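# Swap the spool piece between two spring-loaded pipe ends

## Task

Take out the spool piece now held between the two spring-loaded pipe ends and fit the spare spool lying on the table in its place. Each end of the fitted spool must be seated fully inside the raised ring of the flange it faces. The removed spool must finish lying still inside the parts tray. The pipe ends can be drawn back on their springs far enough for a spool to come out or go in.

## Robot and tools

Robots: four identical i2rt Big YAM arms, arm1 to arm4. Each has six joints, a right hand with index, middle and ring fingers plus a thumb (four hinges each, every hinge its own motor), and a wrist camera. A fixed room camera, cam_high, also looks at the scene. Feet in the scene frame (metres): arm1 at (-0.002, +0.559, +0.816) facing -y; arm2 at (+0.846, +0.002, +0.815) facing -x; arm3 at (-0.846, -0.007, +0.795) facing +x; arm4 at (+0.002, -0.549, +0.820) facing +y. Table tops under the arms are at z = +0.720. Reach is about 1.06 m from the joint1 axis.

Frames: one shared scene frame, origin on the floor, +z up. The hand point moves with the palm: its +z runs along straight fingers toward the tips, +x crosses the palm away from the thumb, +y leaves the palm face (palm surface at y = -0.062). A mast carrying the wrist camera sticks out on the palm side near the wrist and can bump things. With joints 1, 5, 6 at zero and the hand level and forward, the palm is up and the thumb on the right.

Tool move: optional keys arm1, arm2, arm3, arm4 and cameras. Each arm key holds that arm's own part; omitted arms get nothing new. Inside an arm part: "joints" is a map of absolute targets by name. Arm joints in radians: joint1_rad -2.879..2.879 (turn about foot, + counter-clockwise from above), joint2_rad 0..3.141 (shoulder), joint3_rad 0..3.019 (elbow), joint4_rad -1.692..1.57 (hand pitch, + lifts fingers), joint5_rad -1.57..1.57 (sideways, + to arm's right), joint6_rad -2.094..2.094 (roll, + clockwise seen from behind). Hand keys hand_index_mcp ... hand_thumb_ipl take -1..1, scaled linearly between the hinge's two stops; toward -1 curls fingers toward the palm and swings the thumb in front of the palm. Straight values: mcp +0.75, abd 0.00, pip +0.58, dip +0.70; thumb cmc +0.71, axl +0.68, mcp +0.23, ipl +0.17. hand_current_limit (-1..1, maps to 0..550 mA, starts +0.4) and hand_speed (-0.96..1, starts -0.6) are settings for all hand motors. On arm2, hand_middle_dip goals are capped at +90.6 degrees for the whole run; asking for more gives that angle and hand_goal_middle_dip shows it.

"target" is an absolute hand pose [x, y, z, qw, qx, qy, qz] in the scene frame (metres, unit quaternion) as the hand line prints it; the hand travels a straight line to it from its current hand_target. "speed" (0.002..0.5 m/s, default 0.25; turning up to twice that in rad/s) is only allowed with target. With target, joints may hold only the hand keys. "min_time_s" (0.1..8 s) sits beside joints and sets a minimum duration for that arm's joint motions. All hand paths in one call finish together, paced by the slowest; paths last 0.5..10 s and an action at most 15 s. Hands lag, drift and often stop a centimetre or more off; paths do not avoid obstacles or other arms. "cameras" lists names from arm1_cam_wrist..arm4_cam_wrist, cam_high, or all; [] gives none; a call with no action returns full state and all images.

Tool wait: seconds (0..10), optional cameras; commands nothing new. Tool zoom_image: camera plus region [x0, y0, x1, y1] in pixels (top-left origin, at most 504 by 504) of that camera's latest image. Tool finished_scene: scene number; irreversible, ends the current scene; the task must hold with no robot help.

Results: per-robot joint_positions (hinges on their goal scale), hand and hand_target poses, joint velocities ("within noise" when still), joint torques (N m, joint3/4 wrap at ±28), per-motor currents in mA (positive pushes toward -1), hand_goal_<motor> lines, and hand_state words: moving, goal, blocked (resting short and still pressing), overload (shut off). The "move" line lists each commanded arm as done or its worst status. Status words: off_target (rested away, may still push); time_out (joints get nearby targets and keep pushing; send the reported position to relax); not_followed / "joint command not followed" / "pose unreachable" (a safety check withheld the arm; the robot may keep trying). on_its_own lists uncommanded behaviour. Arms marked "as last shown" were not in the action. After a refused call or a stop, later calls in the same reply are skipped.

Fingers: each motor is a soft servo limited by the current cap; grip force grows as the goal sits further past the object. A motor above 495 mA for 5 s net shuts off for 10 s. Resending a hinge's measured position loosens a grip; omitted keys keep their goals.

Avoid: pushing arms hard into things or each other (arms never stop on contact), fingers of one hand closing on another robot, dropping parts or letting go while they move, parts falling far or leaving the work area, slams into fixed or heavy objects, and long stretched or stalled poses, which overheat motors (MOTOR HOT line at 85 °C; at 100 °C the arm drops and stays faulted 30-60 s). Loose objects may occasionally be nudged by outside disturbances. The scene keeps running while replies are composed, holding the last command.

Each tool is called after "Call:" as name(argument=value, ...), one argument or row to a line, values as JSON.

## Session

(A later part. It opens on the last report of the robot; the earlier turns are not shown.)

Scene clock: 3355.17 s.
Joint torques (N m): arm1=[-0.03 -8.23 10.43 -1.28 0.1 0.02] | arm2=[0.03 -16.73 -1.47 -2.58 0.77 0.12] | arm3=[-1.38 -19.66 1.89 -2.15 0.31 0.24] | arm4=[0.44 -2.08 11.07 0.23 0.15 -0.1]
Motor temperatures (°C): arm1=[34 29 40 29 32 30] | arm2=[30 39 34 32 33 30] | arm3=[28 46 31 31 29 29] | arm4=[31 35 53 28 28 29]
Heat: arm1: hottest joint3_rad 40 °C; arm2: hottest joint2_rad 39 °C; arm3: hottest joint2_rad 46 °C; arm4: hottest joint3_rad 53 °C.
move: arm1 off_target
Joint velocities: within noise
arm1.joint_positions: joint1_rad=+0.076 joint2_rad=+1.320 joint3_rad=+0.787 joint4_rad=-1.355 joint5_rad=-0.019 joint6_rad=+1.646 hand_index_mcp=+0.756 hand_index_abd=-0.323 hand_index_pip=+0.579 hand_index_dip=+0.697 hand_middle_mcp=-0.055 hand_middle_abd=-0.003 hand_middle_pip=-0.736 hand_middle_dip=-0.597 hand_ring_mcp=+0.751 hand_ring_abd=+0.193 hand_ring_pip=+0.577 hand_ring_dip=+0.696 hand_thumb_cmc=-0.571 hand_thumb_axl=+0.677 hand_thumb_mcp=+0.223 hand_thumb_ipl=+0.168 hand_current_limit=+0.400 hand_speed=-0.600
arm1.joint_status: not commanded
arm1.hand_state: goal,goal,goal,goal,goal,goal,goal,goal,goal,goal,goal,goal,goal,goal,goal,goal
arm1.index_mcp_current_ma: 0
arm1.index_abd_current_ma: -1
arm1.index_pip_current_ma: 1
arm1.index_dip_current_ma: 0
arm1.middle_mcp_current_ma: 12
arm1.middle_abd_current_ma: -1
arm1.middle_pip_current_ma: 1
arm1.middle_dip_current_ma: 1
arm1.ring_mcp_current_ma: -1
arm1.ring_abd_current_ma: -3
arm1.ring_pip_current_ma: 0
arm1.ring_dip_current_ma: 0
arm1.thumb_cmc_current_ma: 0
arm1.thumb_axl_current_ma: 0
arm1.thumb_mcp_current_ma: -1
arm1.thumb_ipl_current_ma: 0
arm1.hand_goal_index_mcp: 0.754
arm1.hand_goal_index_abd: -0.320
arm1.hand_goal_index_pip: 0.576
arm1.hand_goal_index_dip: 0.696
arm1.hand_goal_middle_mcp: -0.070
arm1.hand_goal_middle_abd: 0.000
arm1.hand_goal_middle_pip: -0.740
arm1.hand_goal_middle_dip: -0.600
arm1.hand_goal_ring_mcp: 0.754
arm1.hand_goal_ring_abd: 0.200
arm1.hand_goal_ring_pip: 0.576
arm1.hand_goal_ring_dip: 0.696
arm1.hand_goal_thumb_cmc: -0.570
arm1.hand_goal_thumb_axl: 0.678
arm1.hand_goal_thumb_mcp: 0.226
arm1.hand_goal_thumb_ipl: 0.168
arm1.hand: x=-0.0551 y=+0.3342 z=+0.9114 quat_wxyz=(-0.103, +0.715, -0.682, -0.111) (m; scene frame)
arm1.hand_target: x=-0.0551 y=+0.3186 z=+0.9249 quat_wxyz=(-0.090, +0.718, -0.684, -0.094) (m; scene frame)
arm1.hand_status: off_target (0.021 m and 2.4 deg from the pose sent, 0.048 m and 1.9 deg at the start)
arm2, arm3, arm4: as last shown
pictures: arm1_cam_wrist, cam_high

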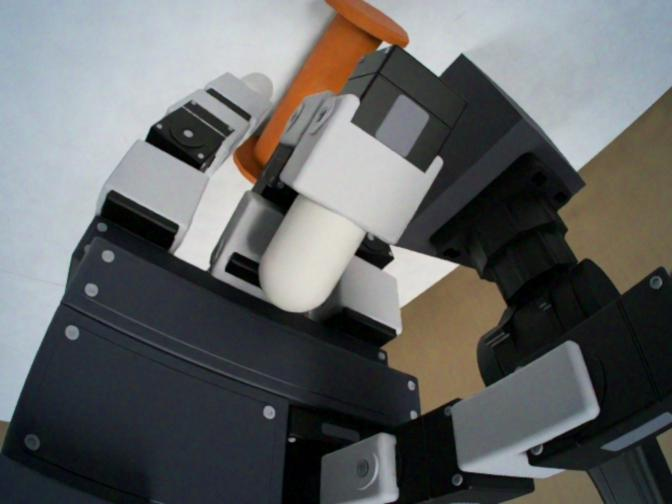

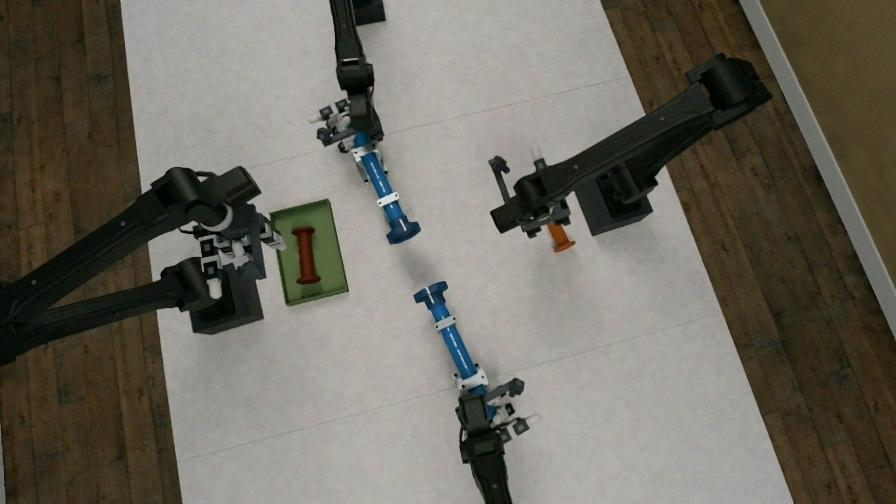

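Call:
move(
  arm1={"target": [-0.055, 0.385, 0.965, 0, 0.7242, -0.6896, 0], "speed": 0.12, "joints": {"hand_index_abd": 0.08, "hand_ring_abd": -0.08}},
)

Call:
move(
  arm1={"target": [-0.055, 0.392, 0.925, 0, 0.7242, -0.6896, 0], "speed": 0.08},
  cameras=["arm1_cam_wrist", "cam_high"],
)

Call:
zoom_image(
  camera="arm1_cam_wrist",
  region=[120, 0, 560, 300],
)

Call:
zoom_image(
  camera="cam_high",
  region=[500, 180, 620, 270],
)

Scene clock: 3393.10 s.
Joint torques (N m): arm1=[1.32 -3.08 7.79 -0.54 0.17 0.15] | arm2=[0.15 -16.62 -1.44 -2.59 0.76 0.11] | arm3=[-1.44 -19.6 1.91 -2.13 0.31 0.24] | arm4=[0.26 -2.08 11.07 0.23 0.15 -0.1]
Motor temperatures (°C): arm1=[34 30 43 29 32 30] | arm2=[30 39 34 32 33 30] | arm3=[28 46 31 31 29 29] | arm4=[31 35 53 28 28 29]
Heat: arm1: hottest joint3_rad 43 °C; arm2: hottest joint2_rad 39 °C; arm3: hottest joint2_rad 46 °C; arm4: hottest joint3_rad 53 °C.
move: arm1 done
Joint velocities: within noise
arm1.joint_positions: joint1_rad=+0.113 joint2_rad=+0.863 joint3_rad=+0.687 joint4_rad=-1.400 joint5_rad=-0.003 joint6_rad=+1.683 hand_index_mcp=+0.755 hand_index_abd=+0.077 hand_index_pip=+0.579 hand_index_dip=+0.697 hand_middle_mcp=-0.055 hand_middle_abd=-0.003 hand_middle_pip=-0.736 hand_middle_dip=-0.597 hand_ring_mcp=+0.751 hand_ring_abd=-0.078 hand_ring_pip=+0.577 hand_ring_dip=+0.696 hand_thumb_cmc=-0.571 hand_thumb_axl=+0.677 hand_thumb_mcp=+0.223 hand_thumb_ipl=+0.168 hand_current_limit=+0.400 hand_speed=-0.600
arm1.joint_status: all done
arm1.hand_state: goal,goal,goal,goal,goal,goal,goal,goal,goal,goal,goal,goal,goal,goal,goal,goal
arm1.index_mcp_current_ma: 0
arm1.index_abd_current_ma: -1
arm1.index_pip_current_ma: 1
arm1.index_dip_current_ma: 0
arm1.middle_mcp_current_ma: 12
arm1.middle_abd_current_ma: -1
arm1.middle_pip_current_ma: 1
arm1.middle_dip_current_ma: 1
arm1.ring_mcp_current_ma: -1
arm1.ring_abd_current_ma: 0
arm1.ring_pip_current_ma: 0
arm1.ring_dip_current_ma: 0
arm1.thumb_cmc_current_ma: 0
arm1.thumb_axl_current_ma: 0
arm1.thumb_mcp_current_ma: -1
arm1.thumb_ipl_current_ma: 0
arm1.hand_goal_index_mcp: 0.754
arm1.hand_goal_index_abd: 0.080
arm1.hand_goal_index_pip: 0.576
arm1.hand_goal_index_dip: 0.696
arm1.hand_goal_middle_mcp: -0.070
arm1.hand_goal_middle_abd: 0.000
arm1.hand_goal_middle_pip: -0.740
arm1.hand_goal_middle_dip: -0.600
arm1.hand_goal_ring_mcp: 0.754
arm1.hand_goal_ring_abd: -0.080
arm1.hand_goal_ring_pip: 0.576
arm1.hand_goal_ring_dip: 0.696
arm1.hand_goal_thumb_cmc: -0.570
arm1.hand_goal_thumb_axl: 0.678
arm1.hand_goal_thumb_mcp: 0.226
arm1.hand_goal_thumb_ipl: 0.168
arm1.hand: x=-0.0561 y=+0.3799 z=+0.9659 quat_wxyz=(+0.001, +0.725, -0.689, +0.004) (m; scene frame)
arm1.hand_target: x=-0.0552 y=+0.3849 z=+0.9650 quat_wxyz=(+0.000, +0.724, -0.690, +0.000) (m; scene frame)
arm1.hand_status: done (0.005 m and 0.5 deg from the pose sent, 0.074 m and 17.4 deg at the start)
arm2.joint_positions: joint1_rad=-0.016 joint2_rad=+1.603 joint3_rad=+0.751 joint4_rad=-0.620 joint5_rad=-0.003 joint6_rad=+1.324 hand_index_mcp=-0.438 hand_index_abd=-0.001 hand_index_pip=-0.038 hand_index_dip=-0.320 hand_middle_mcp=-0.509 hand_middle_abd=+0.013 hand_middle_pip=-0.258 hand_middle_dip=-0.305 hand_ring_mcp=-0.424 hand_ring_abd=+0.015 hand_ring_pip=-0.263 hand_ring_dip=-0.297 hand_thumb_cmc=-0.571 hand_thumb_axl=+0.683 hand_thumb_mcp=+0.240 hand_thumb_ipl=+0.166 hand_current_limit=+0.750 hand_speed=-0.600
arm2.joint_status: not commanded
arm2.hand_state: goal,goal,blocked,blocked,blocked,goal,blocked,blocked,blocked,goal,blocked,blocked,goal,goal,goal,goal
arm2.index_mcp_current_ma: 18
arm2.index_abd_current_ma: 0
arm2.index_pip_current_ma: -80
arm2.index_dip_current_ma: -34
arm2.middle_mcp_current_ma: 297
arm2.middle_abd_current_ma: 15
arm2.middle_pip_current_ma: 481
arm2.middle_dip_current_ma: 481
arm2.ring_mcp_current_ma: 481
arm2.ring_abd_current_ma: 18
arm2.ring_pip_current_ma: 481
arm2.ring_dip_current_ma: 481
arm2.thumb_cmc_current_ma: 0
arm2.thumb_axl_current_ma: 6
arm2.thumb_mcp_current_ma: 29
arm2.thumb_ipl_current_ma: -2
arm2.hand_goal_index_mcp: -0.450
arm2.hand_goal_index_abd: 0.000
arm2.hand_goal_index_pip: 0.000
arm2.hand_goal_index_dip: -0.300
arm2.hand_goal_middle_mcp: -0.600
arm2.hand_goal_middle_abd: 0.000
arm2.hand_goal_middle_pip: -0.500
arm2.hand_goal_middle_dip: -0.500
arm2.hand_goal_ring_mcp: -0.600
arm2.hand_goal_ring_abd: 0.000
arm2.hand_goal_ring_pip: -0.500
arm2.hand_goal_ring_dip: -0.500
arm2.hand_goal_thumb_cmc: -0.570
arm2.hand_goal_thumb_axl: 0.678
arm2.hand_goal_thumb_mcp: 0.226
arm2.hand_goal_thumb_ipl: 0.168
arm2.hand: x=+0.4734 y=+0.1072 z=+0.7898 quat_wxyz=(-0.053, -0.100, +0.994, +0.002) (m; scene frame)
arm2.hand_target: x=+0.5339 y=+0.1135 z=+0.7894 quat_wxyz=(+0.000, -0.081, +0.997, +0.000) (m; scene frame)
arm2.hand_status: not commanded
arm3.joint_positions: joint1_rad=-0.074 joint2_rad=+1.803 joint3_rad=+1.086 joint4_rad=-0.790 joint5_rad=-0.004 joint6_rad=+1.238 hand_index_mcp=-0.400 hand_index_abd=-0.001 hand_index_pip=+0.007 hand_index_dip=-0.297 hand_middle_mcp=-0.518 hand_middle_abd=+0.009 hand_middle_pip=-0.215 hand_middle_dip=-0.383 hand_ring_mcp=-0.468 hand_ring_abd=+0.005 hand_ring_pip=-0.219 hand_ring_dip=-0.329 hand_thumb_cmc=-0.570 hand_thumb_axl=+0.677 hand_thumb_mcp=+0.223 hand_thumb_ipl=+0.168 hand_current_limit=+0.750 hand_speed=-0.600
arm3.joint_status: not commanded
arm3.hand_state: blocked,goal,goal,goal,blocked,goal,blocked,blocked,blocked,goal,blocked,blocked,goal,goal,goal,goal
arm3.index_mcp_current_ma: 84
arm3.index_abd_current_ma: -2
arm3.index_pip_current_ma: 24
arm3.index_dip_current_ma: 9
arm3.middle_mcp_current_ma: 383
arm3.middle_abd_current_ma: 29
arm3.middle_pip_current_ma: 481
arm3.middle_dip_current_ma: 481
arm3.ring_mcp_current_ma: 481
arm3.ring_abd_current_ma: 15
arm3.ring_pip_current_ma: 481
arm3.ring_dip_current_ma: 481
arm3.thumb_cmc_current_ma: 0
arm3.thumb_axl_current_ma: -2
arm3.thumb_mcp_current_ma: -14
arm3.thumb_ipl_current_ma: -1
arm3.hand_goal_index_mcp: -0.420
arm3.hand_goal_index_abd: 0.000
arm3.hand_goal_index_pip: 0.000
arm3.hand_goal_index_dip: -0.300
arm3.hand_goal_middle_mcp: -0.600
arm3.hand_goal_middle_abd: 0.000
arm3.hand_goal_middle_pip: -0.500
arm3.hand_goal_middle_dip: -0.500
arm3.hand_goal_ring_mcp: -0.600
arm3.hand_goal_ring_abd: 0.000
arm3.hand_goal_ring_pip: -0.500
arm3.hand_goal_ring_dip: -0.500
arm3.hand_goal_thumb_cmc: -0.570
arm3.hand_goal_thumb_axl: 0.678
arm3.hand_goal_thumb_mcp: 0.226
arm3.hand_goal_thumb_ipl: 0.168
arm3.hand: x=-0.3758 y=-0.1550 z=+0.7874 quat_wxyz=(+0.009, +0.994, +0.103, +0.037) (m; scene frame)
arm3.hand_target: x=-0.4206 y=-0.1577 z=+0.7898 quat_wxyz=(+0.000, +0.997, +0.081, +0.000) (m; scene frame)
arm3.hand_status: not commanded
arm4: as last shown
pictures: none

Scene clock: 3394.33 s.
Joint torques (N m): arm1=[1.32 -2.14 7.57 0.24 0.17 0.15] | arm2=[0.09 -16.85 -1.39 -2.61 0.76 0.11] | arm3=[-1.38 -19.6 1.95 -2.15 0.32 0.24] | arm4=[0.26 -2.14 11.06 0.24 0.16 -0.1]
Motor temperatures (°C): arm1=[34 30 42 29 32 30] | arm2=[30 39 34 32 33 30] | arm3=[28 46 31 31 29 29] | arm4=[31 35 53 28 28 29]
Heat: arm1: hottest joint3_rad 42 °C; arm2: hottest joint2_rad 39 °C; arm3: hottest joint2_rad 46 °C; arm4: hottest joint3_rad 53 °C.
move: arm1 done
Joint velocities: within noise
arm1.joint_positions: joint1_rad=+0.119 joint2_rad=+0.863 joint3_rad=+0.582 joint4_rad=-1.308 joint5_rad=-0.003 joint6_rad=+1.690 hand_index_mcp=+0.755 hand_index_abd=+0.077 hand_index_pip=+0.579 hand_index_dip=+0.697 hand_middle_mcp=-0.055 hand_middle_abd=-0.003 hand_middle_pip=-0.736 hand_middle_dip=-0.597 hand_ring_mcp=+0.751 hand_ring_abd=-0.078 hand_ring_pip=+0.577 hand_ring_dip=+0.696 hand_thumb_cmc=-0.571 hand_thumb_axl=+0.677 hand_thumb_mcp=+0.223 hand_thumb_ipl=+0.168 hand_current_limit=+0.400 hand_speed=-0.600
arm1.joint_status: not commanded
arm1.hand_state: goal,goal,goal,goal,goal,goal,goal,goal,goal,goal,goal,goal,goal,goal,goal,goal
arm1.index_mcp_current_ma: 0
arm1.index_abd_current_ma: -1
arm1.index_pip_current_ma: 1
arm1.index_dip_current_ma: 0
arm1.middle_mcp_current_ma: 12
arm1.middle_abd_current_ma: -1
arm1.middle_pip_current_ma: 1
arm1.middle_dip_current_ma: 1
arm1.ring_mcp_current_ma: -1
arm1.ring_abd_current_ma: 0
arm1.ring_pip_current_ma: 0
arm1.ring_dip_current_ma: 0
arm1.thumb_cmc_current_ma: 0
arm1.thumb_axl_current_ma: 0
arm1.thumb_mcp_current_ma: -1
arm1.thumb_ipl_current_ma: 0
arm1.hand_goal_index_mcp: 0.754
arm1.hand_goal_index_abd: 0.080
arm1.hand_goal_index_pip: 0.576
arm1.hand_goal_index_dip: 0.696
arm1.hand_goal_middle_mcp: -0.070
arm1.hand_goal_middle_abd: 0.000
arm1.hand_goal_middle_pip: -0.740
arm1.hand_goal_middle_dip: -0.600
arm1.hand_goal_ring_mcp: 0.754
arm1.hand_goal_ring_abd: -0.080
arm1.hand_goal_ring_pip: 0.576
arm1.hand_goal_ring_dip: 0.696
arm1.hand_goal_thumb_cmc: -0.570
arm1.hand_goal_thumb_axl: 0.678
arm1.hand_goal_thumb_mcp: 0.226
arm1.hand_goal_thumb_ipl: 0.168
arm1.hand: x=-0.0567 y=+0.3916 z=+0.9273 quat_wxyz=(-0.002, +0.724, -0.689, -0.001) (m; scene frame)
arm1.hand_target: x=-0.0550 y=+0.3920 z=+0.9250 quat_wxyz=(+0.000, +0.724, -0.690, +0.000) (m; scene frame)
arm1.hand_status: done (0.003 m and 0.3 deg from the pose sent, 0.043 m and 0.5 deg at the start)
arm2, arm3: as last shown
arm4.joint_positions: joint1_rad=+0.313 joint2_rad=+0.829 joint3_rad=+0.863 joint4_rad=-1.650 joint5_rad=+0.000 joint6_rad=+1.932 hand_index_mcp=+0.755 hand_index_abd=+0.076 hand_index_pip=+0.579 hand_index_dip=+0.699 hand_middle_mcp=-0.054 hand_middle_abd=-0.003 hand_middle_pip=-0.735 hand_middle_dip=-0.597 hand_ring_mcp=+0.749 hand_ring_abd=-0.077 hand_ring_pip=+0.573 hand_ring_dip=+0.694 hand_thumb_cmc=-0.569 hand_thumb_axl=+0.677 hand_thumb_mcp=+0.222 hand_thumb_ipl=+0.168 hand_current_limit=+0.400 hand_speed=-0.600
arm4.joint_status: not commanded
arm4.hand_state: goal,goal,goal,goal,goal,goal,goal,goal,goal,goal,goal,goal,goal,goal,goal,goal
arm4.index_mcp_current_ma: 2
arm4.index_abd_current_ma: -8
arm4.index_pip_current_ma: 6
arm4.index_dip_current_ma: 8
arm4.middle_mcp_current_ma: 54
arm4.middle_abd_current_ma: -7
arm4.middle_pip_current_ma: 12
arm4.middle_dip_current_ma: 6
arm4.ring_mcp_current_ma: -12
arm4.ring_abd_current_ma: 6
arm4.ring_pip_current_ma: -7
arm4.ring_dip_current_ma: -4
arm4.thumb_cmc_current_ma: 1
arm4.thumb_axl_current_ma: -2
arm4.thumb_mcp_current_ma: -13
arm4.thumb_ipl_current_ma: -1
arm4.hand_goal_index_mcp: 0.754
arm4.hand_goal_index_abd: 0.080
arm4.hand_goal_index_pip: 0.576
arm4.hand_goal_index_dip: 0.696
arm4.hand_goal_middle_mcp: -0.070
arm4.hand_goal_middle_abd: 0.000
arm4.hand_goal_middle_pip: -0.740
arm4.hand_goal_middle_dip: -0.600
arm4.hand_goal_ring_mcp: 0.754
arm4.hand_goal_ring_abd: -0.080
arm4.hand_goal_ring_pip: 0.576
arm4.hand_goal_ring_dip: 0.696
arm4.hand_goal_thumb_cmc: -0.570
arm4.hand_goal_thumb_axl: 0.678
arm4.hand_goal_thumb_mcp: 0.226
arm4.hand_goal_thumb_ipl: 0.168
arm4.hand: x=+0.0215 y=-0.3982 z=+1.0442 quat_wxyz=(+0.019, +0.707, +0.707, -0.008) (m; scene frame)
arm4.hand_target: x=+0.0202 y=-0.3904 z=+1.0597 quat_wxyz=(+0.000, +0.707, +0.707, +0.000) (m; scene frame)
arm4.hand_status: not commanded
pictures: arm1_cam_wrist, cam_high

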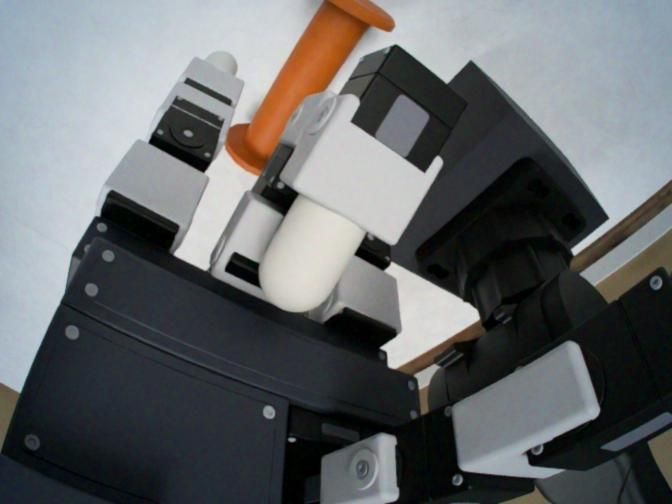

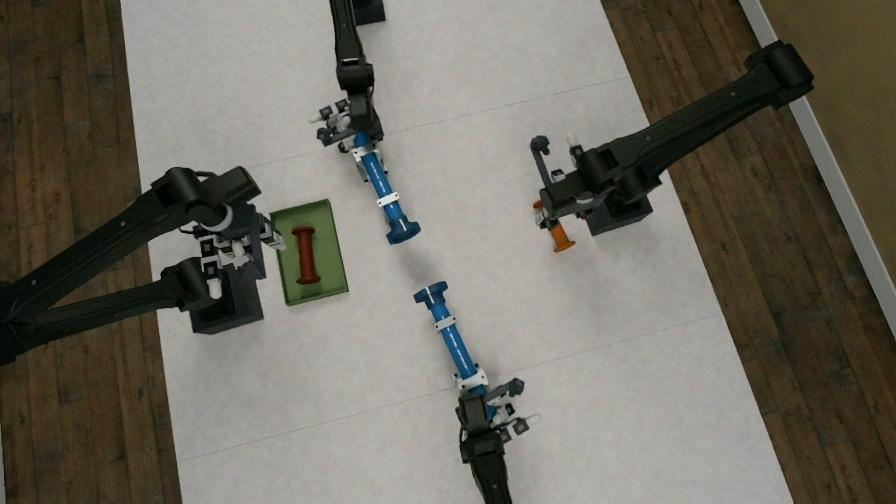

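Scaled by 1.145 from the camera's 672x504 image, which has a finer 960x720 frame.

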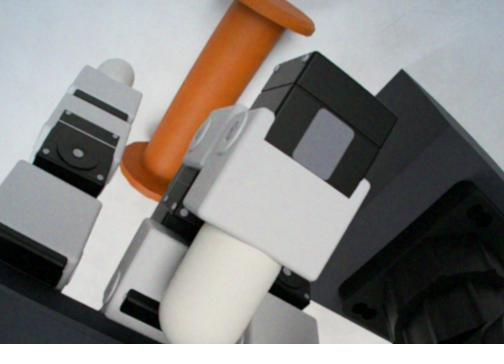

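Scaled by 4.200 from the camera's 896x504 image, which has a finer 1280x720 frame.

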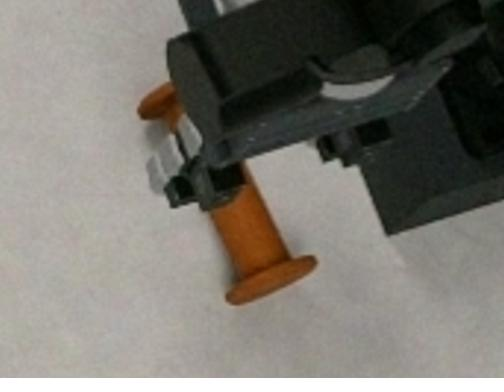

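Call:
move(
  arm1={"target": [-0.047, 0.372, 0.955, 0, 0.7902, -0.6129, 0], "speed": 0.12},
  cameras=["arm1_cam_wrist", "cam_high"],
)

Call:
zoom_image(
  camera="arm1_cam_wrist",
  region=[120, 0, 560, 300],
)

Call:
zoom_image(
  camera="cam_high",
  region=[500, 180, 620, 270],
)

Scene clock: 3460.63 s.
Joint torques (N m): arm1=[1.26 -2.96 12.46 -0.66 0.09 -0.08] | arm2=[-0.26 -16.67 -1.42 -2.65 0.76 0.12] | arm3=[-1.38 -19.66 1.91 -2.15 0.31 0.24] | arm4=[0.21 -2.02 11.07 0.23 0.15 -0.1]
Motor temperatures (°C): arm1=[34 29 39 29 32 30] | arm2=[30 39 34 32 33 30] | arm3=[28 46 30 31 29 29] | arm4=[31 35 53 28 28 29]
Heat: arm1: hottest joint3_rad 39 °C; arm2: hottest joint2_rad 39 °C; arm3: hottest joint2_rad 46 °C; arm4: hottest joint3_rad 53 °C.
move: arm1 off_target
Joint velocities: within noise
arm1.joint_positions: joint1_rad=+0.169 joint2_rad=+0.860 joint3_rad=+0.597 joint4_rad=-1.375 joint5_rad=-0.001 joint6_rad=+1.559 hand_index_mcp=+0.755 hand_index_abd=+0.077 hand_index_pip=+0.579 hand_index_dip=+0.697 hand_middle_mcp=-0.055 hand_middle_abd=-0.003 hand_middle_pip=-0.736 hand_middle_dip=-0.597 hand_ring_mcp=+0.751 hand_ring_abd=-0.078 hand_ring_pip=+0.577 hand_ring_dip=+0.696 hand_thumb_cmc=-0.571 hand_thumb_axl=+0.677 hand_thumb_mcp=+0.223 hand_thumb_ipl=+0.168 hand_current_limit=+0.400 hand_speed=-0.600
arm1.joint_status: not commanded
arm1.hand_state: goal,goal,goal,goal,goal,goal,goal,goal,goal,goal,goal,goal,goal,goal,goal,goal
arm1.index_mcp_current_ma: 0
arm1.index_abd_current_ma: -1
arm1.index_pip_current_ma: 1
arm1.index_dip_current_ma: 0
arm1.middle_mcp_current_ma: 12
arm1.middle_abd_current_ma: -1
arm1.middle_pip_current_ma: 1
arm1.middle_dip_current_ma: 1
arm1.ring_mcp_current_ma: -1
arm1.ring_abd_current_ma: 0
arm1.ring_pip_current_ma: 0
arm1.ring_dip_current_ma: 0
arm1.thumb_cmc_current_ma: 0
arm1.thumb_axl_current_ma: 0
arm1.thumb_mcp_current_ma: -1
arm1.thumb_ipl_current_ma: 0
arm1.hand_goal_index_mcp: 0.754
arm1.hand_goal_index_abd: 0.080
arm1.hand_goal_index_pip: 0.576
arm1.hand_goal_index_dip: 0.696
arm1.hand_goal_middle_mcp: -0.070
arm1.hand_goal_middle_abd: 0.000
arm1.hand_goal_middle_pip: -0.740
arm1.hand_goal_middle_dip: -0.600
arm1.hand_goal_ring_mcp: 0.754
arm1.hand_goal_ring_abd: -0.080
arm1.hand_goal_ring_pip: 0.576
arm1.hand_goal_ring_dip: 0.696
arm1.hand_goal_thumb_cmc: -0.570
arm1.hand_goal_thumb_axl: 0.678
arm1.hand_goal_thumb_mcp: 0.226
arm1.hand_goal_thumb_ipl: 0.168
arm1.hand: x=-0.0521 y=+0.3886 z=+0.9350 quat_wxyz=(-0.017, +0.783, -0.621, -0.021) (m; scene frame)
arm1.hand_target: x=-0.0474 y=+0.3728 z=+0.9546 quat_wxyz=(+0.000, +0.790, -0.613, +0.000) (m; scene frame)
arm1.hand_status: off_target (0.026 m and 3.3 deg from the pose sent, 0.035 m and 11.6 deg at the start)
arm2, arm3, arm4: as last shown
pictures: arm1_cam_wrist, cam_high

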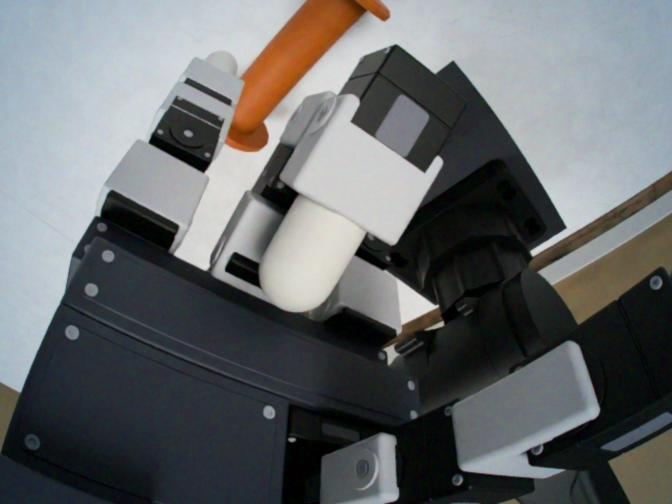

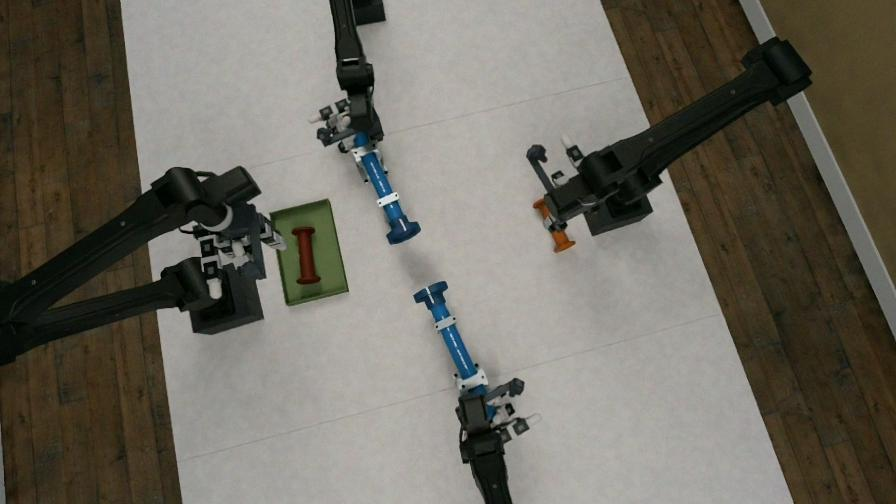

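Scaled by 1.145 from the camera's 672x504 image, which has a finer 960x720 frame.

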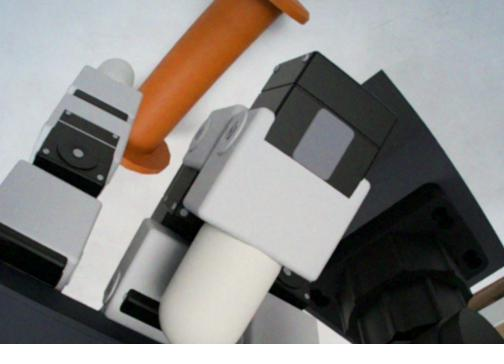

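Scaled by 4.200 from the camera's 896x504 image, which has a finer 1280x720 frame.

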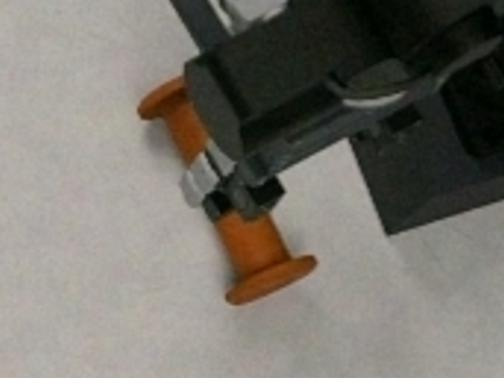

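Call:
move(
  arm1={"target": [-0.050, 0.391, 0.915, 0, 0.7461, -0.6659, 0], "speed": 0.1},
  cameras=["arm1_cam_wrist", "cam_high"],
)

Call:
zoom_image(
  camera="arm1_cam_wrist",
  region=[120, 0, 560, 300],
)

Call:
zoom_image(
  camera="cam_high",
  region=[500, 180, 620, 270],
)

Scene clock: 3528.27 s.
Joint torques (N m): arm1=[0.32 -2.14 7.51 0.28 0.09 0.12] | arm2=[-0.09 -16.79 -1.46 -2.62 0.78 0.13] | arm3=[-1.38 -19.6 1.88 -2.14 0.31 0.25] | arm4=[0.26 -1.9 11.06 0.23 0.16 -0.1]
Motor temperatures (°C): arm1=[34 29 44 29 32 30] | arm2=[30 39 34 32 33 30] | arm3=[28 46 30 31 29 29] | arm4=[31 35 54 28 28 29]
Heat: arm1: hottest joint3_rad 44 °C; arm2: hottest joint2_rad 39 °C; arm3: hottest joint2_rad 46 °C; arm4: hottest joint3_rad 54 °C.
move: arm1 done
Joint velocities: within noise
arm1.joint_positions: joint1_rad=+0.169 joint2_rad=+0.860 joint3_rad=+0.554 joint4_rad=-1.282 joint5_rad=-0.001 joint6_rad=+1.661 hand_index_mcp=+0.755 hand_index_abd=+0.077 hand_index_pip=+0.579 hand_index_dip=+0.697 hand_middle_mcp=-0.055 hand_middle_abd=-0.003 hand_middle_pip=-0.736 hand_middle_dip=-0.597 hand_ring_mcp=+0.751 hand_ring_abd=-0.078 hand_ring_pip=+0.577 hand_ring_dip=+0.696 hand_thumb_cmc=-0.571 hand_thumb_axl=+0.677 hand_thumb_mcp=+0.223 hand_thumb_ipl=+0.168 hand_current_limit=+0.400 hand_speed=-0.600
arm1.joint_status: not commanded
arm1.hand_state: goal,goal,goal,goal,goal,goal,goal,goal,goal,goal,goal,goal,goal,goal,goal,goal
arm1.index_mcp_current_ma: 0
arm1.index_abd_current_ma: -1
arm1.index_pip_current_ma: 1
arm1.index_dip_current_ma: 0
arm1.middle_mcp_current_ma: 12
arm1.middle_abd_current_ma: -1
arm1.middle_pip_current_ma: 1
arm1.middle_dip_current_ma: 1
arm1.ring_mcp_current_ma: -1
arm1.ring_abd_current_ma: 0
arm1.ring_pip_current_ma: 0
arm1.ring_dip_current_ma: 0
arm1.thumb_cmc_current_ma: 0
arm1.thumb_axl_current_ma: 0
arm1.thumb_mcp_current_ma: -1
arm1.thumb_ipl_current_ma: 0
arm1.hand_goal_index_mcp: 0.754
arm1.hand_goal_index_abd: 0.080
arm1.hand_goal_index_pip: 0.576
arm1.hand_goal_index_dip: 0.696
arm1.hand_goal_middle_mcp: -0.070
arm1.hand_goal_middle_abd: 0.000
arm1.hand_goal_middle_pip: -0.740
arm1.hand_goal_middle_dip: -0.600
arm1.hand_goal_ring_mcp: 0.754
arm1.hand_goal_ring_abd: -0.080
arm1.hand_goal_ring_pip: 0.576
arm1.hand_goal_ring_dip: 0.696
arm1.hand_goal_thumb_cmc: -0.570
arm1.hand_goal_thumb_axl: 0.678
arm1.hand_goal_thumb_mcp: 0.226
arm1.hand_goal_thumb_ipl: 0.168
arm1.hand: x=-0.0496 y=+0.3898 z=+0.9176 quat_wxyz=(-0.001, +0.751, -0.660, -0.001) (m; scene frame)
arm1.hand_target: x=-0.0500 y=+0.3910 z=+0.9150 quat_wxyz=(+0.000, +0.746, -0.666, +0.000) (m; scene frame)
arm1.hand_status: done (0.003 m and 0.9 deg from the pose sent, 0.020 m and 7.4 deg at the start)
arm2, arm3, arm4: as last shown
pictures: arm1_cam_wrist, cam_high

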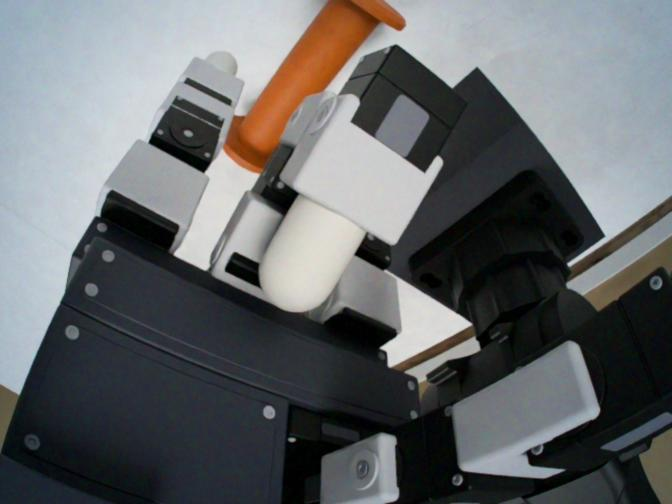

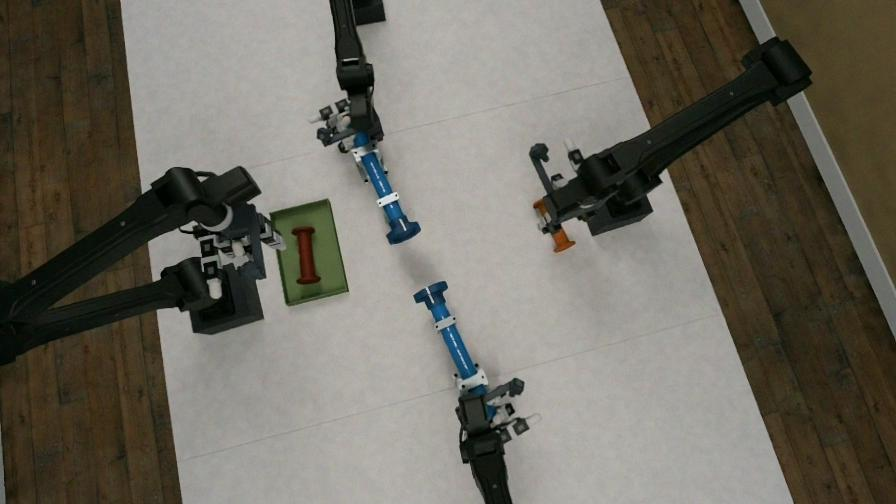

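Scaled by 1.145 from the camera's 672x504 image, which has a finer 960x720 frame.

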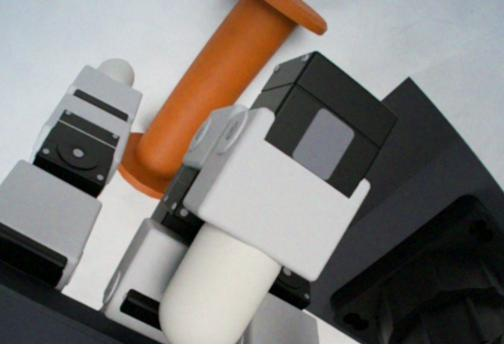

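Scaled by 4.200 from the camera's 896x504 image, which has a finer 1280x720 frame.

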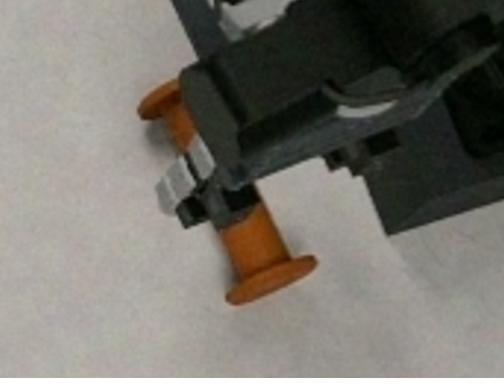

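Call:
move(
  arm1={"target": [-0.050, 0.391, 0.856, 0, 0.7461, -0.6659, 0], "speed": 0.06},
  cameras=["arm1_cam_wrist", "cam_high"],
)

Call:
zoom_image(
  camera="arm1_cam_wrist",
  region=[120, 0, 560, 300],
)

Call:
zoom_image(
  camera="cam_high",
  region=[500, 180, 620, 270],
)

Scene clock: 3551.70 s.
Joint torques (N m): arm1=[0.44 -1.55 6.95 0.35 0.08 0.12] | arm2=[0.09 -16.85 -1.4 -2.66 0.77 0.12] | arm3=[-1.26 -19.66 1.92 -2.15 0.31 0.25] | arm4=[0.26 -2.08 11.04 0.23 0.15 -0.1]
Motor temperatures (°C): arm1=[34 29 42 29 32 30] | arm2=[30 39 34 32 33 30] | arm3=[28 46 30 31 29 29] | arm4=[31 35 54 28 28 29]
Heat: arm1: hottest joint3_rad 42 °C; arm2: hottest joint2_rad 39 °C; arm3: hottest joint2_rad 46 °C; arm4: hottest joint3_rad 54 °C.
move: arm1 done
Joint velocities: within noise
arm1.joint_positions: joint1_rad=+0.169 joint2_rad=+0.946 joint3_rad=+0.432 joint4_rad=-1.062 joint5_rad=-0.001 joint6_rad=+1.664 hand_index_mcp=+0.755 hand_index_abd=+0.077 hand_index_pip=+0.579 hand_index_dip=+0.697 hand_middle_mcp=-0.055 hand_middle_abd=-0.003 hand_middle_pip=-0.736 hand_middle_dip=-0.597 hand_ring_mcp=+0.751 hand_ring_abd=-0.078 hand_ring_pip=+0.577 hand_ring_dip=+0.696 hand_thumb_cmc=-0.571 hand_thumb_axl=+0.677 hand_thumb_mcp=+0.223 hand_thumb_ipl=+0.168 hand_current_limit=+0.400 hand_speed=-0.600
arm1.joint_status: not commanded
arm1.hand_state: goal,goal,goal,goal,goal,goal,goal,goal,goal,goal,goal,goal,goal,goal,goal,goal
arm1.index_mcp_current_ma: 0
arm1.index_abd_current_ma: -1
arm1.index_pip_current_ma: 1
arm1.index_dip_current_ma: 0
arm1.middle_mcp_current_ma: 12
arm1.middle_abd_current_ma: -1
arm1.middle_pip_current_ma: 1
arm1.middle_dip_current_ma: 1
arm1.ring_mcp_current_ma: -1
arm1.ring_abd_current_ma: 0
arm1.ring_pip_current_ma: 0
arm1.ring_dip_current_ma: 0
arm1.thumb_cmc_current_ma: 0
arm1.thumb_axl_current_ma: 0
arm1.thumb_mcp_current_ma: -1
arm1.thumb_ipl_current_ma: 0
arm1.hand_goal_index_mcp: 0.754
arm1.hand_goal_index_abd: 0.080
arm1.hand_goal_index_pip: 0.576
arm1.hand_goal_index_dip: 0.696
arm1.hand_goal_middle_mcp: -0.070
arm1.hand_goal_middle_abd: 0.000
arm1.hand_goal_middle_pip: -0.740
arm1.hand_goal_middle_dip: -0.600
arm1.hand_goal_ring_mcp: 0.754
arm1.hand_goal_ring_abd: -0.080
arm1.hand_goal_ring_pip: 0.576
arm1.hand_goal_ring_dip: 0.696
arm1.hand_goal_thumb_cmc: -0.570
arm1.hand_goal_thumb_axl: 0.678
arm1.hand_goal_thumb_mcp: 0.226
arm1.hand_goal_thumb_ipl: 0.168
arm1.hand: x=-0.0494 y=+0.3885 z=+0.8602 quat_wxyz=(+0.003, +0.750, -0.661, +0.004) (m; scene frame)
arm1.hand_target: x=-0.0500 y=+0.3910 z=+0.8562 quat_wxyz=(+0.000, +0.746, -0.666, +0.000) (m; scene frame)
arm1.hand_status: done (0.005 m and 0.9 deg from the pose sent, 0.062 m and 0.9 deg at the start)
arm2, arm3, arm4: as last shown
pictures: arm1_cam_wrist, cam_high

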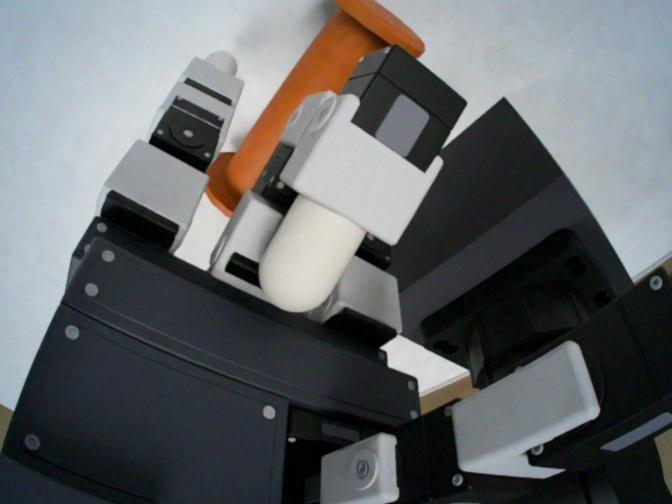

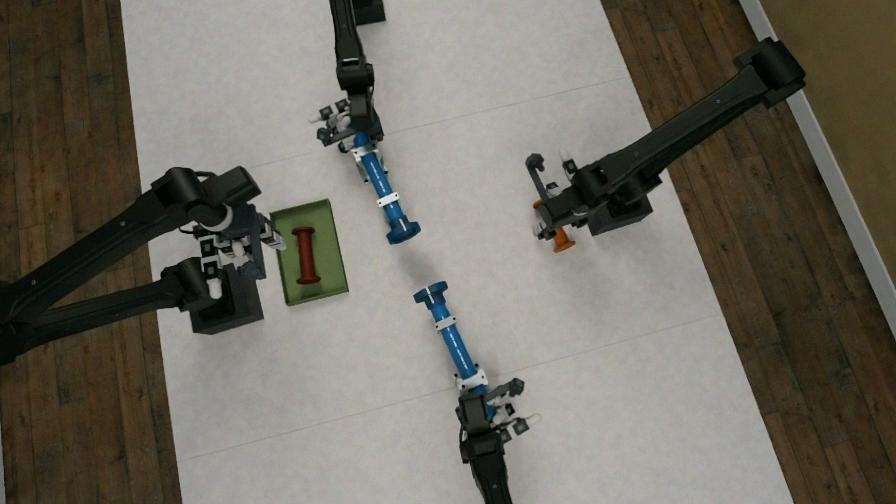

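Scaled by 1.145 from the camera's 672x504 image, which has a finer 960x720 frame.

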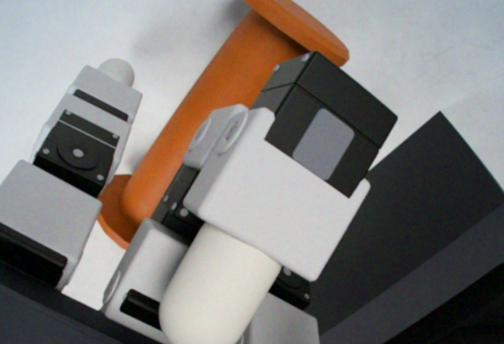

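Scaled by 4.200 from the camera's 896x504 image, which has a finer 1280x720 frame.

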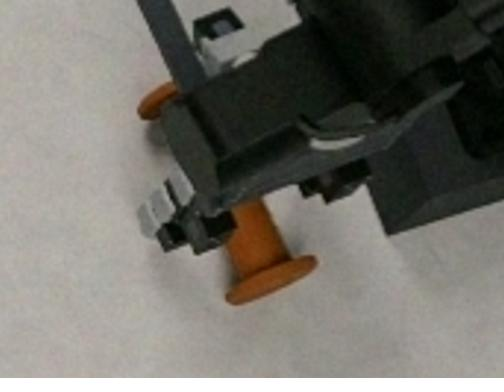

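Call:
move(
  arm1={"joints": {"hand_index_abd": -0.45, "hand_ring_abd": 0.45, "hand_current_limit": 0.4}},
  cameras=["arm1_cam_wrist", "cam_high"],
)

Call:
zoom_image(
  camera="cam_high",
  region=[500, 180, 620, 270],
)

Scene clock: 3560.60 s.
Joint torques (N m): arm1=[0.32 -1.49 7.02 0.28 0.09 0.13] | arm2=[0.03 -16.85 -1.4 -2.59 0.76 0.11] | arm3=[-1.38 -19.66 1.92 -2.13 0.31 0.25] | arm4=[0.26 -2.02 11.06 0.23 0.15 -0.1]
Motor temperatures (°C): arm1=[34 29 42 29 32 30] | arm2=[30 39 34 32 33 30] | arm3=[28 46 30 31 29 29] | arm4=[31 35 54 28 28 29]
Heat: arm1: hottest joint3_rad 42 °C; arm2: hottest joint2_rad 39 °C; arm3: hottest joint2_rad 46 °C; arm4: hottest joint3_rad 54 °C.
move: arm1 off_target
Joint velocities: within noise
arm1.joint_positions: joint1_rad=+0.169 joint2_rad=+0.947 joint3_rad=+0.431 joint4_rad=-1.061 joint5_rad=-0.001 joint6_rad=+1.664 hand_index_mcp=+0.755 hand_index_abd=-0.195 hand_index_pip=+0.579 hand_index_dip=+0.697 hand_middle_mcp=-0.055 hand_middle_abd=-0.003 hand_middle_pip=-0.736 hand_middle_dip=-0.597 hand_ring_mcp=+0.751 hand_ring_abd=+0.194 hand_ring_pip=+0.577 hand_ring_dip=+0.696 hand_thumb_cmc=-0.571 hand_thumb_axl=+0.677 hand_thumb_mcp=+0.223 hand_thumb_ipl=+0.168 hand_current_limit=+0.400 hand_speed=-0.600
arm1.joint_status: hand_index_abd off_target (ended at -0.195, target -0.450); hand_ring_abd off_target (ended at +0.194, target +0.450); the others done
arm1.hand_state: goal,blocked,goal,goal,goal,goal,goal,goal,goal,blocked,goal,goal,goal,goal,goal,goal
arm1.index_mcp_current_ma: 0
arm1.index_abd_current_ma: 385
arm1.index_pip_current_ma: 1
arm1.index_dip_current_ma: 0
arm1.middle_mcp_current_ma: 12
arm1.middle_abd_current_ma: -1
arm1.middle_pip_current_ma: 1
arm1.middle_dip_current_ma: 1
arm1.ring_mcp_current_ma: -1
arm1.ring_abd_current_ma: -385
arm1.ring_pip_current_ma: 0
arm1.ring_dip_current_ma: 0
arm1.thumb_cmc_current_ma: 0
arm1.thumb_axl_current_ma: 0
arm1.thumb_mcp_current_ma: -1
arm1.thumb_ipl_current_ma: 0
arm1.hand_goal_index_mcp: 0.754
arm1.hand_goal_index_abd: -0.450
arm1.hand_goal_index_pip: 0.576
arm1.hand_goal_index_dip: 0.696
arm1.hand_goal_middle_mcp: -0.070
arm1.hand_goal_middle_abd: 0.000
arm1.hand_goal_middle_pip: -0.740
arm1.hand_goal_middle_dip: -0.600
arm1.hand_goal_ring_mcp: 0.754
arm1.hand_goal_ring_abd: 0.450
arm1.hand_goal_ring_pip: 0.576
arm1.hand_goal_ring_dip: 0.696
arm1.hand_goal_thumb_cmc: -0.570
arm1.hand_goal_thumb_axl: 0.678
arm1.hand_goal_thumb_mcp: 0.226
arm1.hand_goal_thumb_ipl: 0.168
arm1.hand: x=-0.0494 y=+0.3887 z=+0.8599 quat_wxyz=(+0.003, +0.750, -0.661, +0.004) (m; scene frame)
arm1.hand_target: x=-0.0500 y=+0.3910 z=+0.8561 quat_wxyz=(+0.000, +0.746, -0.666, +0.000) (m; scene frame)
arm1.hand_status: not commanded
arm2, arm3, arm4: as last shown
pictures: arm1_cam_wrist, cam_high

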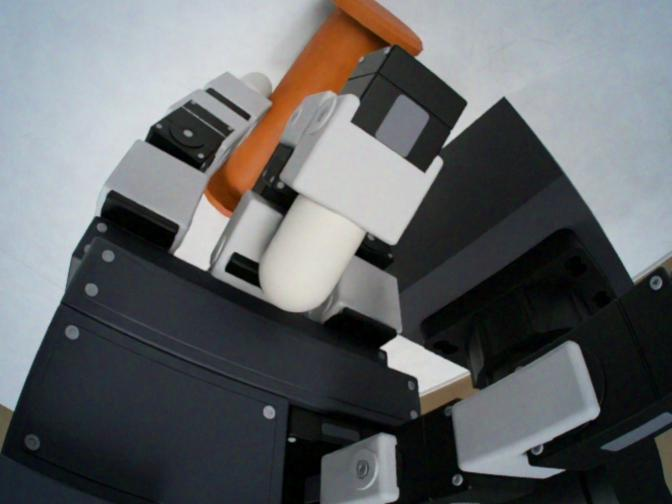

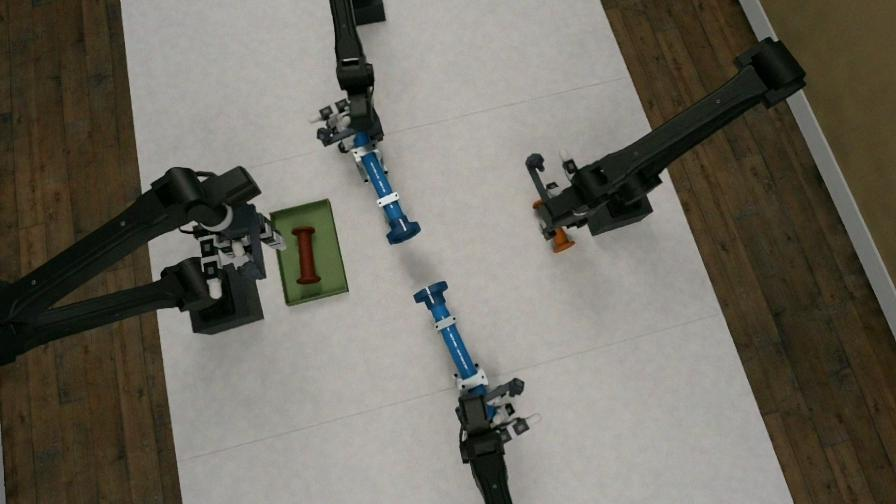

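Scaled by 4.200 from the camera's 896x504 image, which has a finer 1280x720 frame.

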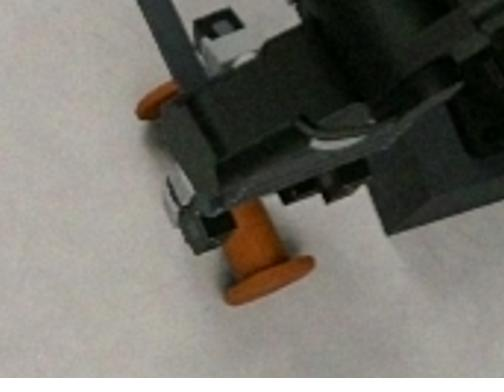

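Call:
move(
  arm1={"joints": {"hand_current_limit": 0.78}},
)

Call:
move(
  arm1={"target": [-0.050, 0.380, 0.905, 0.013, 0.7461, -0.6659, 0.015], "speed": 0.05},
  cameras=["arm1_cam_wrist", "cam_high"],
)

Call:
zoom_image(
  camera="cam_high",
  region=[500, 180, 620, 270],
)

Scene clock: 3575.30 s.
Joint torques (N m): arm1=[0.09 -1.38 6.97 0.24 0.09 0.13] | arm2=[-0.03 -17.03 -1.43 -2.65 0.76 0.14] | arm3=[-1.38 -19.66 1.91 -2.14 0.31 0.25] | arm4=[0.21 -2.08 11.06 0.25 0.15 -0.09]
Motor temperatures (°C): arm1=[34 29 42 29 32 30] | arm2=[30 39 33 32 33 30] | arm3=[28 46 30 31 29 29] | arm4=[31 35 54 28 28 29]
Heat: arm1: hottest joint3_rad 42 °C; arm2: hottest joint2_rad 39 °C; arm3: hottest joint2_rad 46 °C; arm4: hottest joint3_rad 54 °C.
move: arm1 done
Joint velocities: within noise
arm1.joint_positions: joint1_rad=+0.169 joint2_rad=+0.947 joint3_rad=+0.431 joint4_rad=-1.061 joint5_rad=-0.001 joint6_rad=+1.664 hand_index_mcp=+0.755 hand_index_abd=-0.199 hand_index_pip=+0.579 hand_index_dip=+0.697 hand_middle_mcp=-0.055 hand_middle_abd=-0.003 hand_middle_pip=-0.736 hand_middle_dip=-0.597 hand_ring_mcp=+0.751 hand_ring_abd=+0.194 hand_ring_pip=+0.577 hand_ring_dip=+0.696 hand_thumb_cmc=-0.571 hand_thumb_axl=+0.677 hand_thumb_mcp=+0.223 hand_thumb_ipl=+0.168 hand_current_limit=+0.780 hand_speed=-0.600
arm1.joint_status: all done
arm1.hand_state: goal,blocked,goal,goal,goal,goal,goal,goal,goal,blocked,goal,goal,goal,goal,goal,goal
arm1.index_mcp_current_ma: 0
arm1.index_abd_current_ma: 490
arm1.index_pip_current_ma: 1
arm1.index_dip_current_ma: 0
arm1.middle_mcp_current_ma: 12
arm1.middle_abd_current_ma: -1
arm1.middle_pip_current_ma: 1
arm1.middle_dip_current_ma: 1
arm1.ring_mcp_current_ma: -1
arm1.ring_abd_current_ma: -489
arm1.ring_pip_current_ma: 0
arm1.ring_dip_current_ma: 0
arm1.thumb_cmc_current_ma: 0
arm1.thumb_axl_current_ma: 0
arm1.thumb_mcp_current_ma: -1
arm1.thumb_ipl_current_ma: 0
arm1.hand_goal_index_mcp: 0.754
arm1.hand_goal_index_abd: -0.450
arm1.hand_goal_index_pip: 0.576
arm1.hand_goal_index_dip: 0.696
arm1.hand_goal_middle_mcp: -0.070
arm1.hand_goal_middle_abd: 0.000
arm1.hand_goal_middle_pip: -0.740
arm1.hand_goal_middle_dip: -0.600
arm1.hand_goal_ring_mcp: 0.754
arm1.hand_goal_ring_abd: 0.450
arm1.hand_goal_ring_pip: 0.576
arm1.hand_goal_ring_dip: 0.696
arm1.hand_goal_thumb_cmc: -0.570
arm1.hand_goal_thumb_axl: 0.678
arm1.hand_goal_thumb_mcp: 0.226
arm1.hand_goal_thumb_ipl: 0.168
arm1.hand: x=-0.0494 y=+0.3887 z=+0.8599 quat_wxyz=(+0.003, +0.750, -0.661, +0.004) (m; scene frame)
arm1.hand_target: x=-0.0500 y=+0.3910 z=+0.8561 quat_wxyz=(+0.000, +0.746, -0.666, +0.000) (m; scene frame)
arm1.hand_status: not commanded
arm2, arm3, arm4: as last shown
pictures: none

Scene clock: 3577.03 s.
Joint torques (N m): arm1=[-0.26 -3.14 12.9 -0.58 0.18 0.03] | arm2=[-0.03 -16.67 -1.42 -2.65 0.77 0.1] | arm3=[-1.38 -19.72 1.92 -2.15 0.32 0.25] | arm4=[0.26 -2.02 11.04 0.25 0.16 -0.1]
Motor temperatures (°C): arm1=[34 29 42 29 32 30] | arm2=[30 39 33 32 33 30] | arm3=[28 46 30 31 29 29] | arm4=[31 35 54 28 28 29]
Heat: arm1: hottest joint3_rad 42 °C; arm2: hottest joint2_rad 39 °C; arm3: hottest joint2_rad 46 °C; arm4: hottest joint3_rad 54 °C.
move: arm1 off_target
Joint velocities: within noise
arm1.joint_positions: joint1_rad=+0.165 joint2_rad=+0.889 joint3_rad=+0.465 joint4_rad=-1.188 joint5_rad=+0.000 joint6_rad=+1.664 hand_index_mcp=+0.755 hand_index_abd=-0.200 hand_index_pip=+0.579 hand_index_dip=+0.697 hand_middle_mcp=-0.055 hand_middle_abd=-0.003 hand_middle_pip=-0.736 hand_middle_dip=-0.597 hand_ring_mcp=+0.751 hand_ring_abd=+0.194 hand_ring_pip=+0.577 hand_ring_dip=+0.696 hand_thumb_cmc=-0.571 hand_thumb_axl=+0.677 hand_thumb_mcp=+0.223 hand_thumb_ipl=+0.168 hand_current_limit=+0.780 hand_speed=-0.600
arm1.joint_status: not commanded
arm1.hand_state: goal,blocked,goal,goal,goal,goal,goal,goal,goal,blocked,goal,goal,goal,goal,goal,goal
arm1.index_mcp_current_ma: 0
arm1.index_abd_current_ma: 489
arm1.index_pip_current_ma: 1
arm1.index_dip_current_ma: 0
arm1.middle_mcp_current_ma: 12
arm1.middle_abd_current_ma: -1
arm1.middle_pip_current_ma: 1
arm1.middle_dip_current_ma: 1
arm1.ring_mcp_current_ma: -1
arm1.ring_abd_current_ma: -489
arm1.ring_pip_current_ma: 0
arm1.ring_dip_current_ma: 0
arm1.thumb_cmc_current_ma: 0
arm1.thumb_axl_current_ma: 0
arm1.thumb_mcp_current_ma: -1
arm1.thumb_ipl_current_ma: 0
arm1.hand_goal_index_mcp: 0.754
arm1.hand_goal_index_abd: -0.450
arm1.hand_goal_index_pip: 0.576
arm1.hand_goal_index_dip: 0.696
arm1.hand_goal_middle_mcp: -0.070
arm1.hand_goal_middle_abd: 0.000
arm1.hand_goal_middle_pip: -0.740
arm1.hand_goal_middle_dip: -0.600
arm1.hand_goal_ring_mcp: 0.754
arm1.hand_goal_ring_abd: 0.450
arm1.hand_goal_ring_pip: 0.576
arm1.hand_goal_ring_dip: 0.696
arm1.hand_goal_thumb_cmc: -0.570
arm1.hand_goal_thumb_axl: 0.678
arm1.hand_goal_thumb_mcp: 0.226
arm1.hand_goal_thumb_ipl: 0.168
arm1.hand: x=-0.0530 y=+0.4017 z=+0.8820 quat_wxyz=(-0.008, +0.749, -0.663, -0.011) (m; scene frame)
arm1.hand_target: x=-0.0505 y=+0.3808 z=+0.9044 quat_wxyz=(+0.013, +0.746, -0.666, +0.015) (m; scene frame)
arm1.hand_status: off_target (0.032 m and 3.8 deg from the pose sent, 0.046 m and 1.9 deg at the start)
arm2, arm3, arm4: as last shown
pictures: arm1_cam_wrist, cam_high

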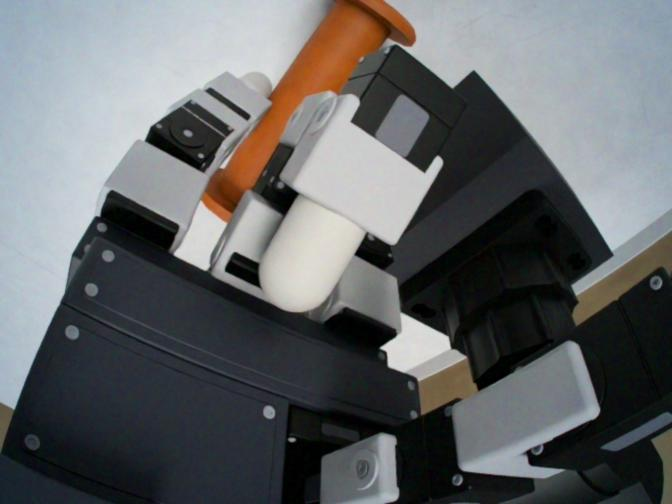

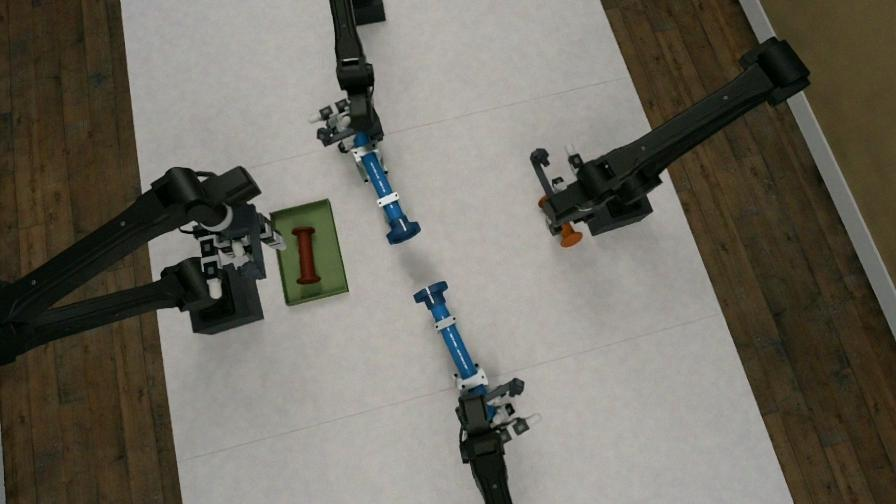

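Scaled by 4.200 from the camera's 896x504 image, which has a finer 1280x720 frame.

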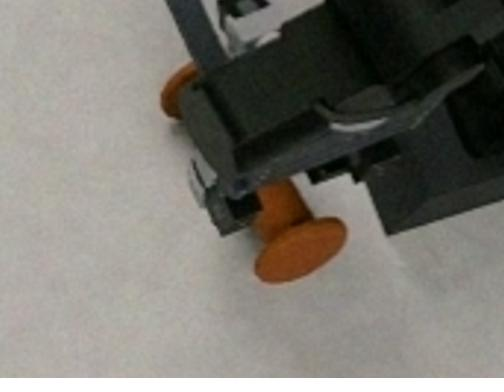

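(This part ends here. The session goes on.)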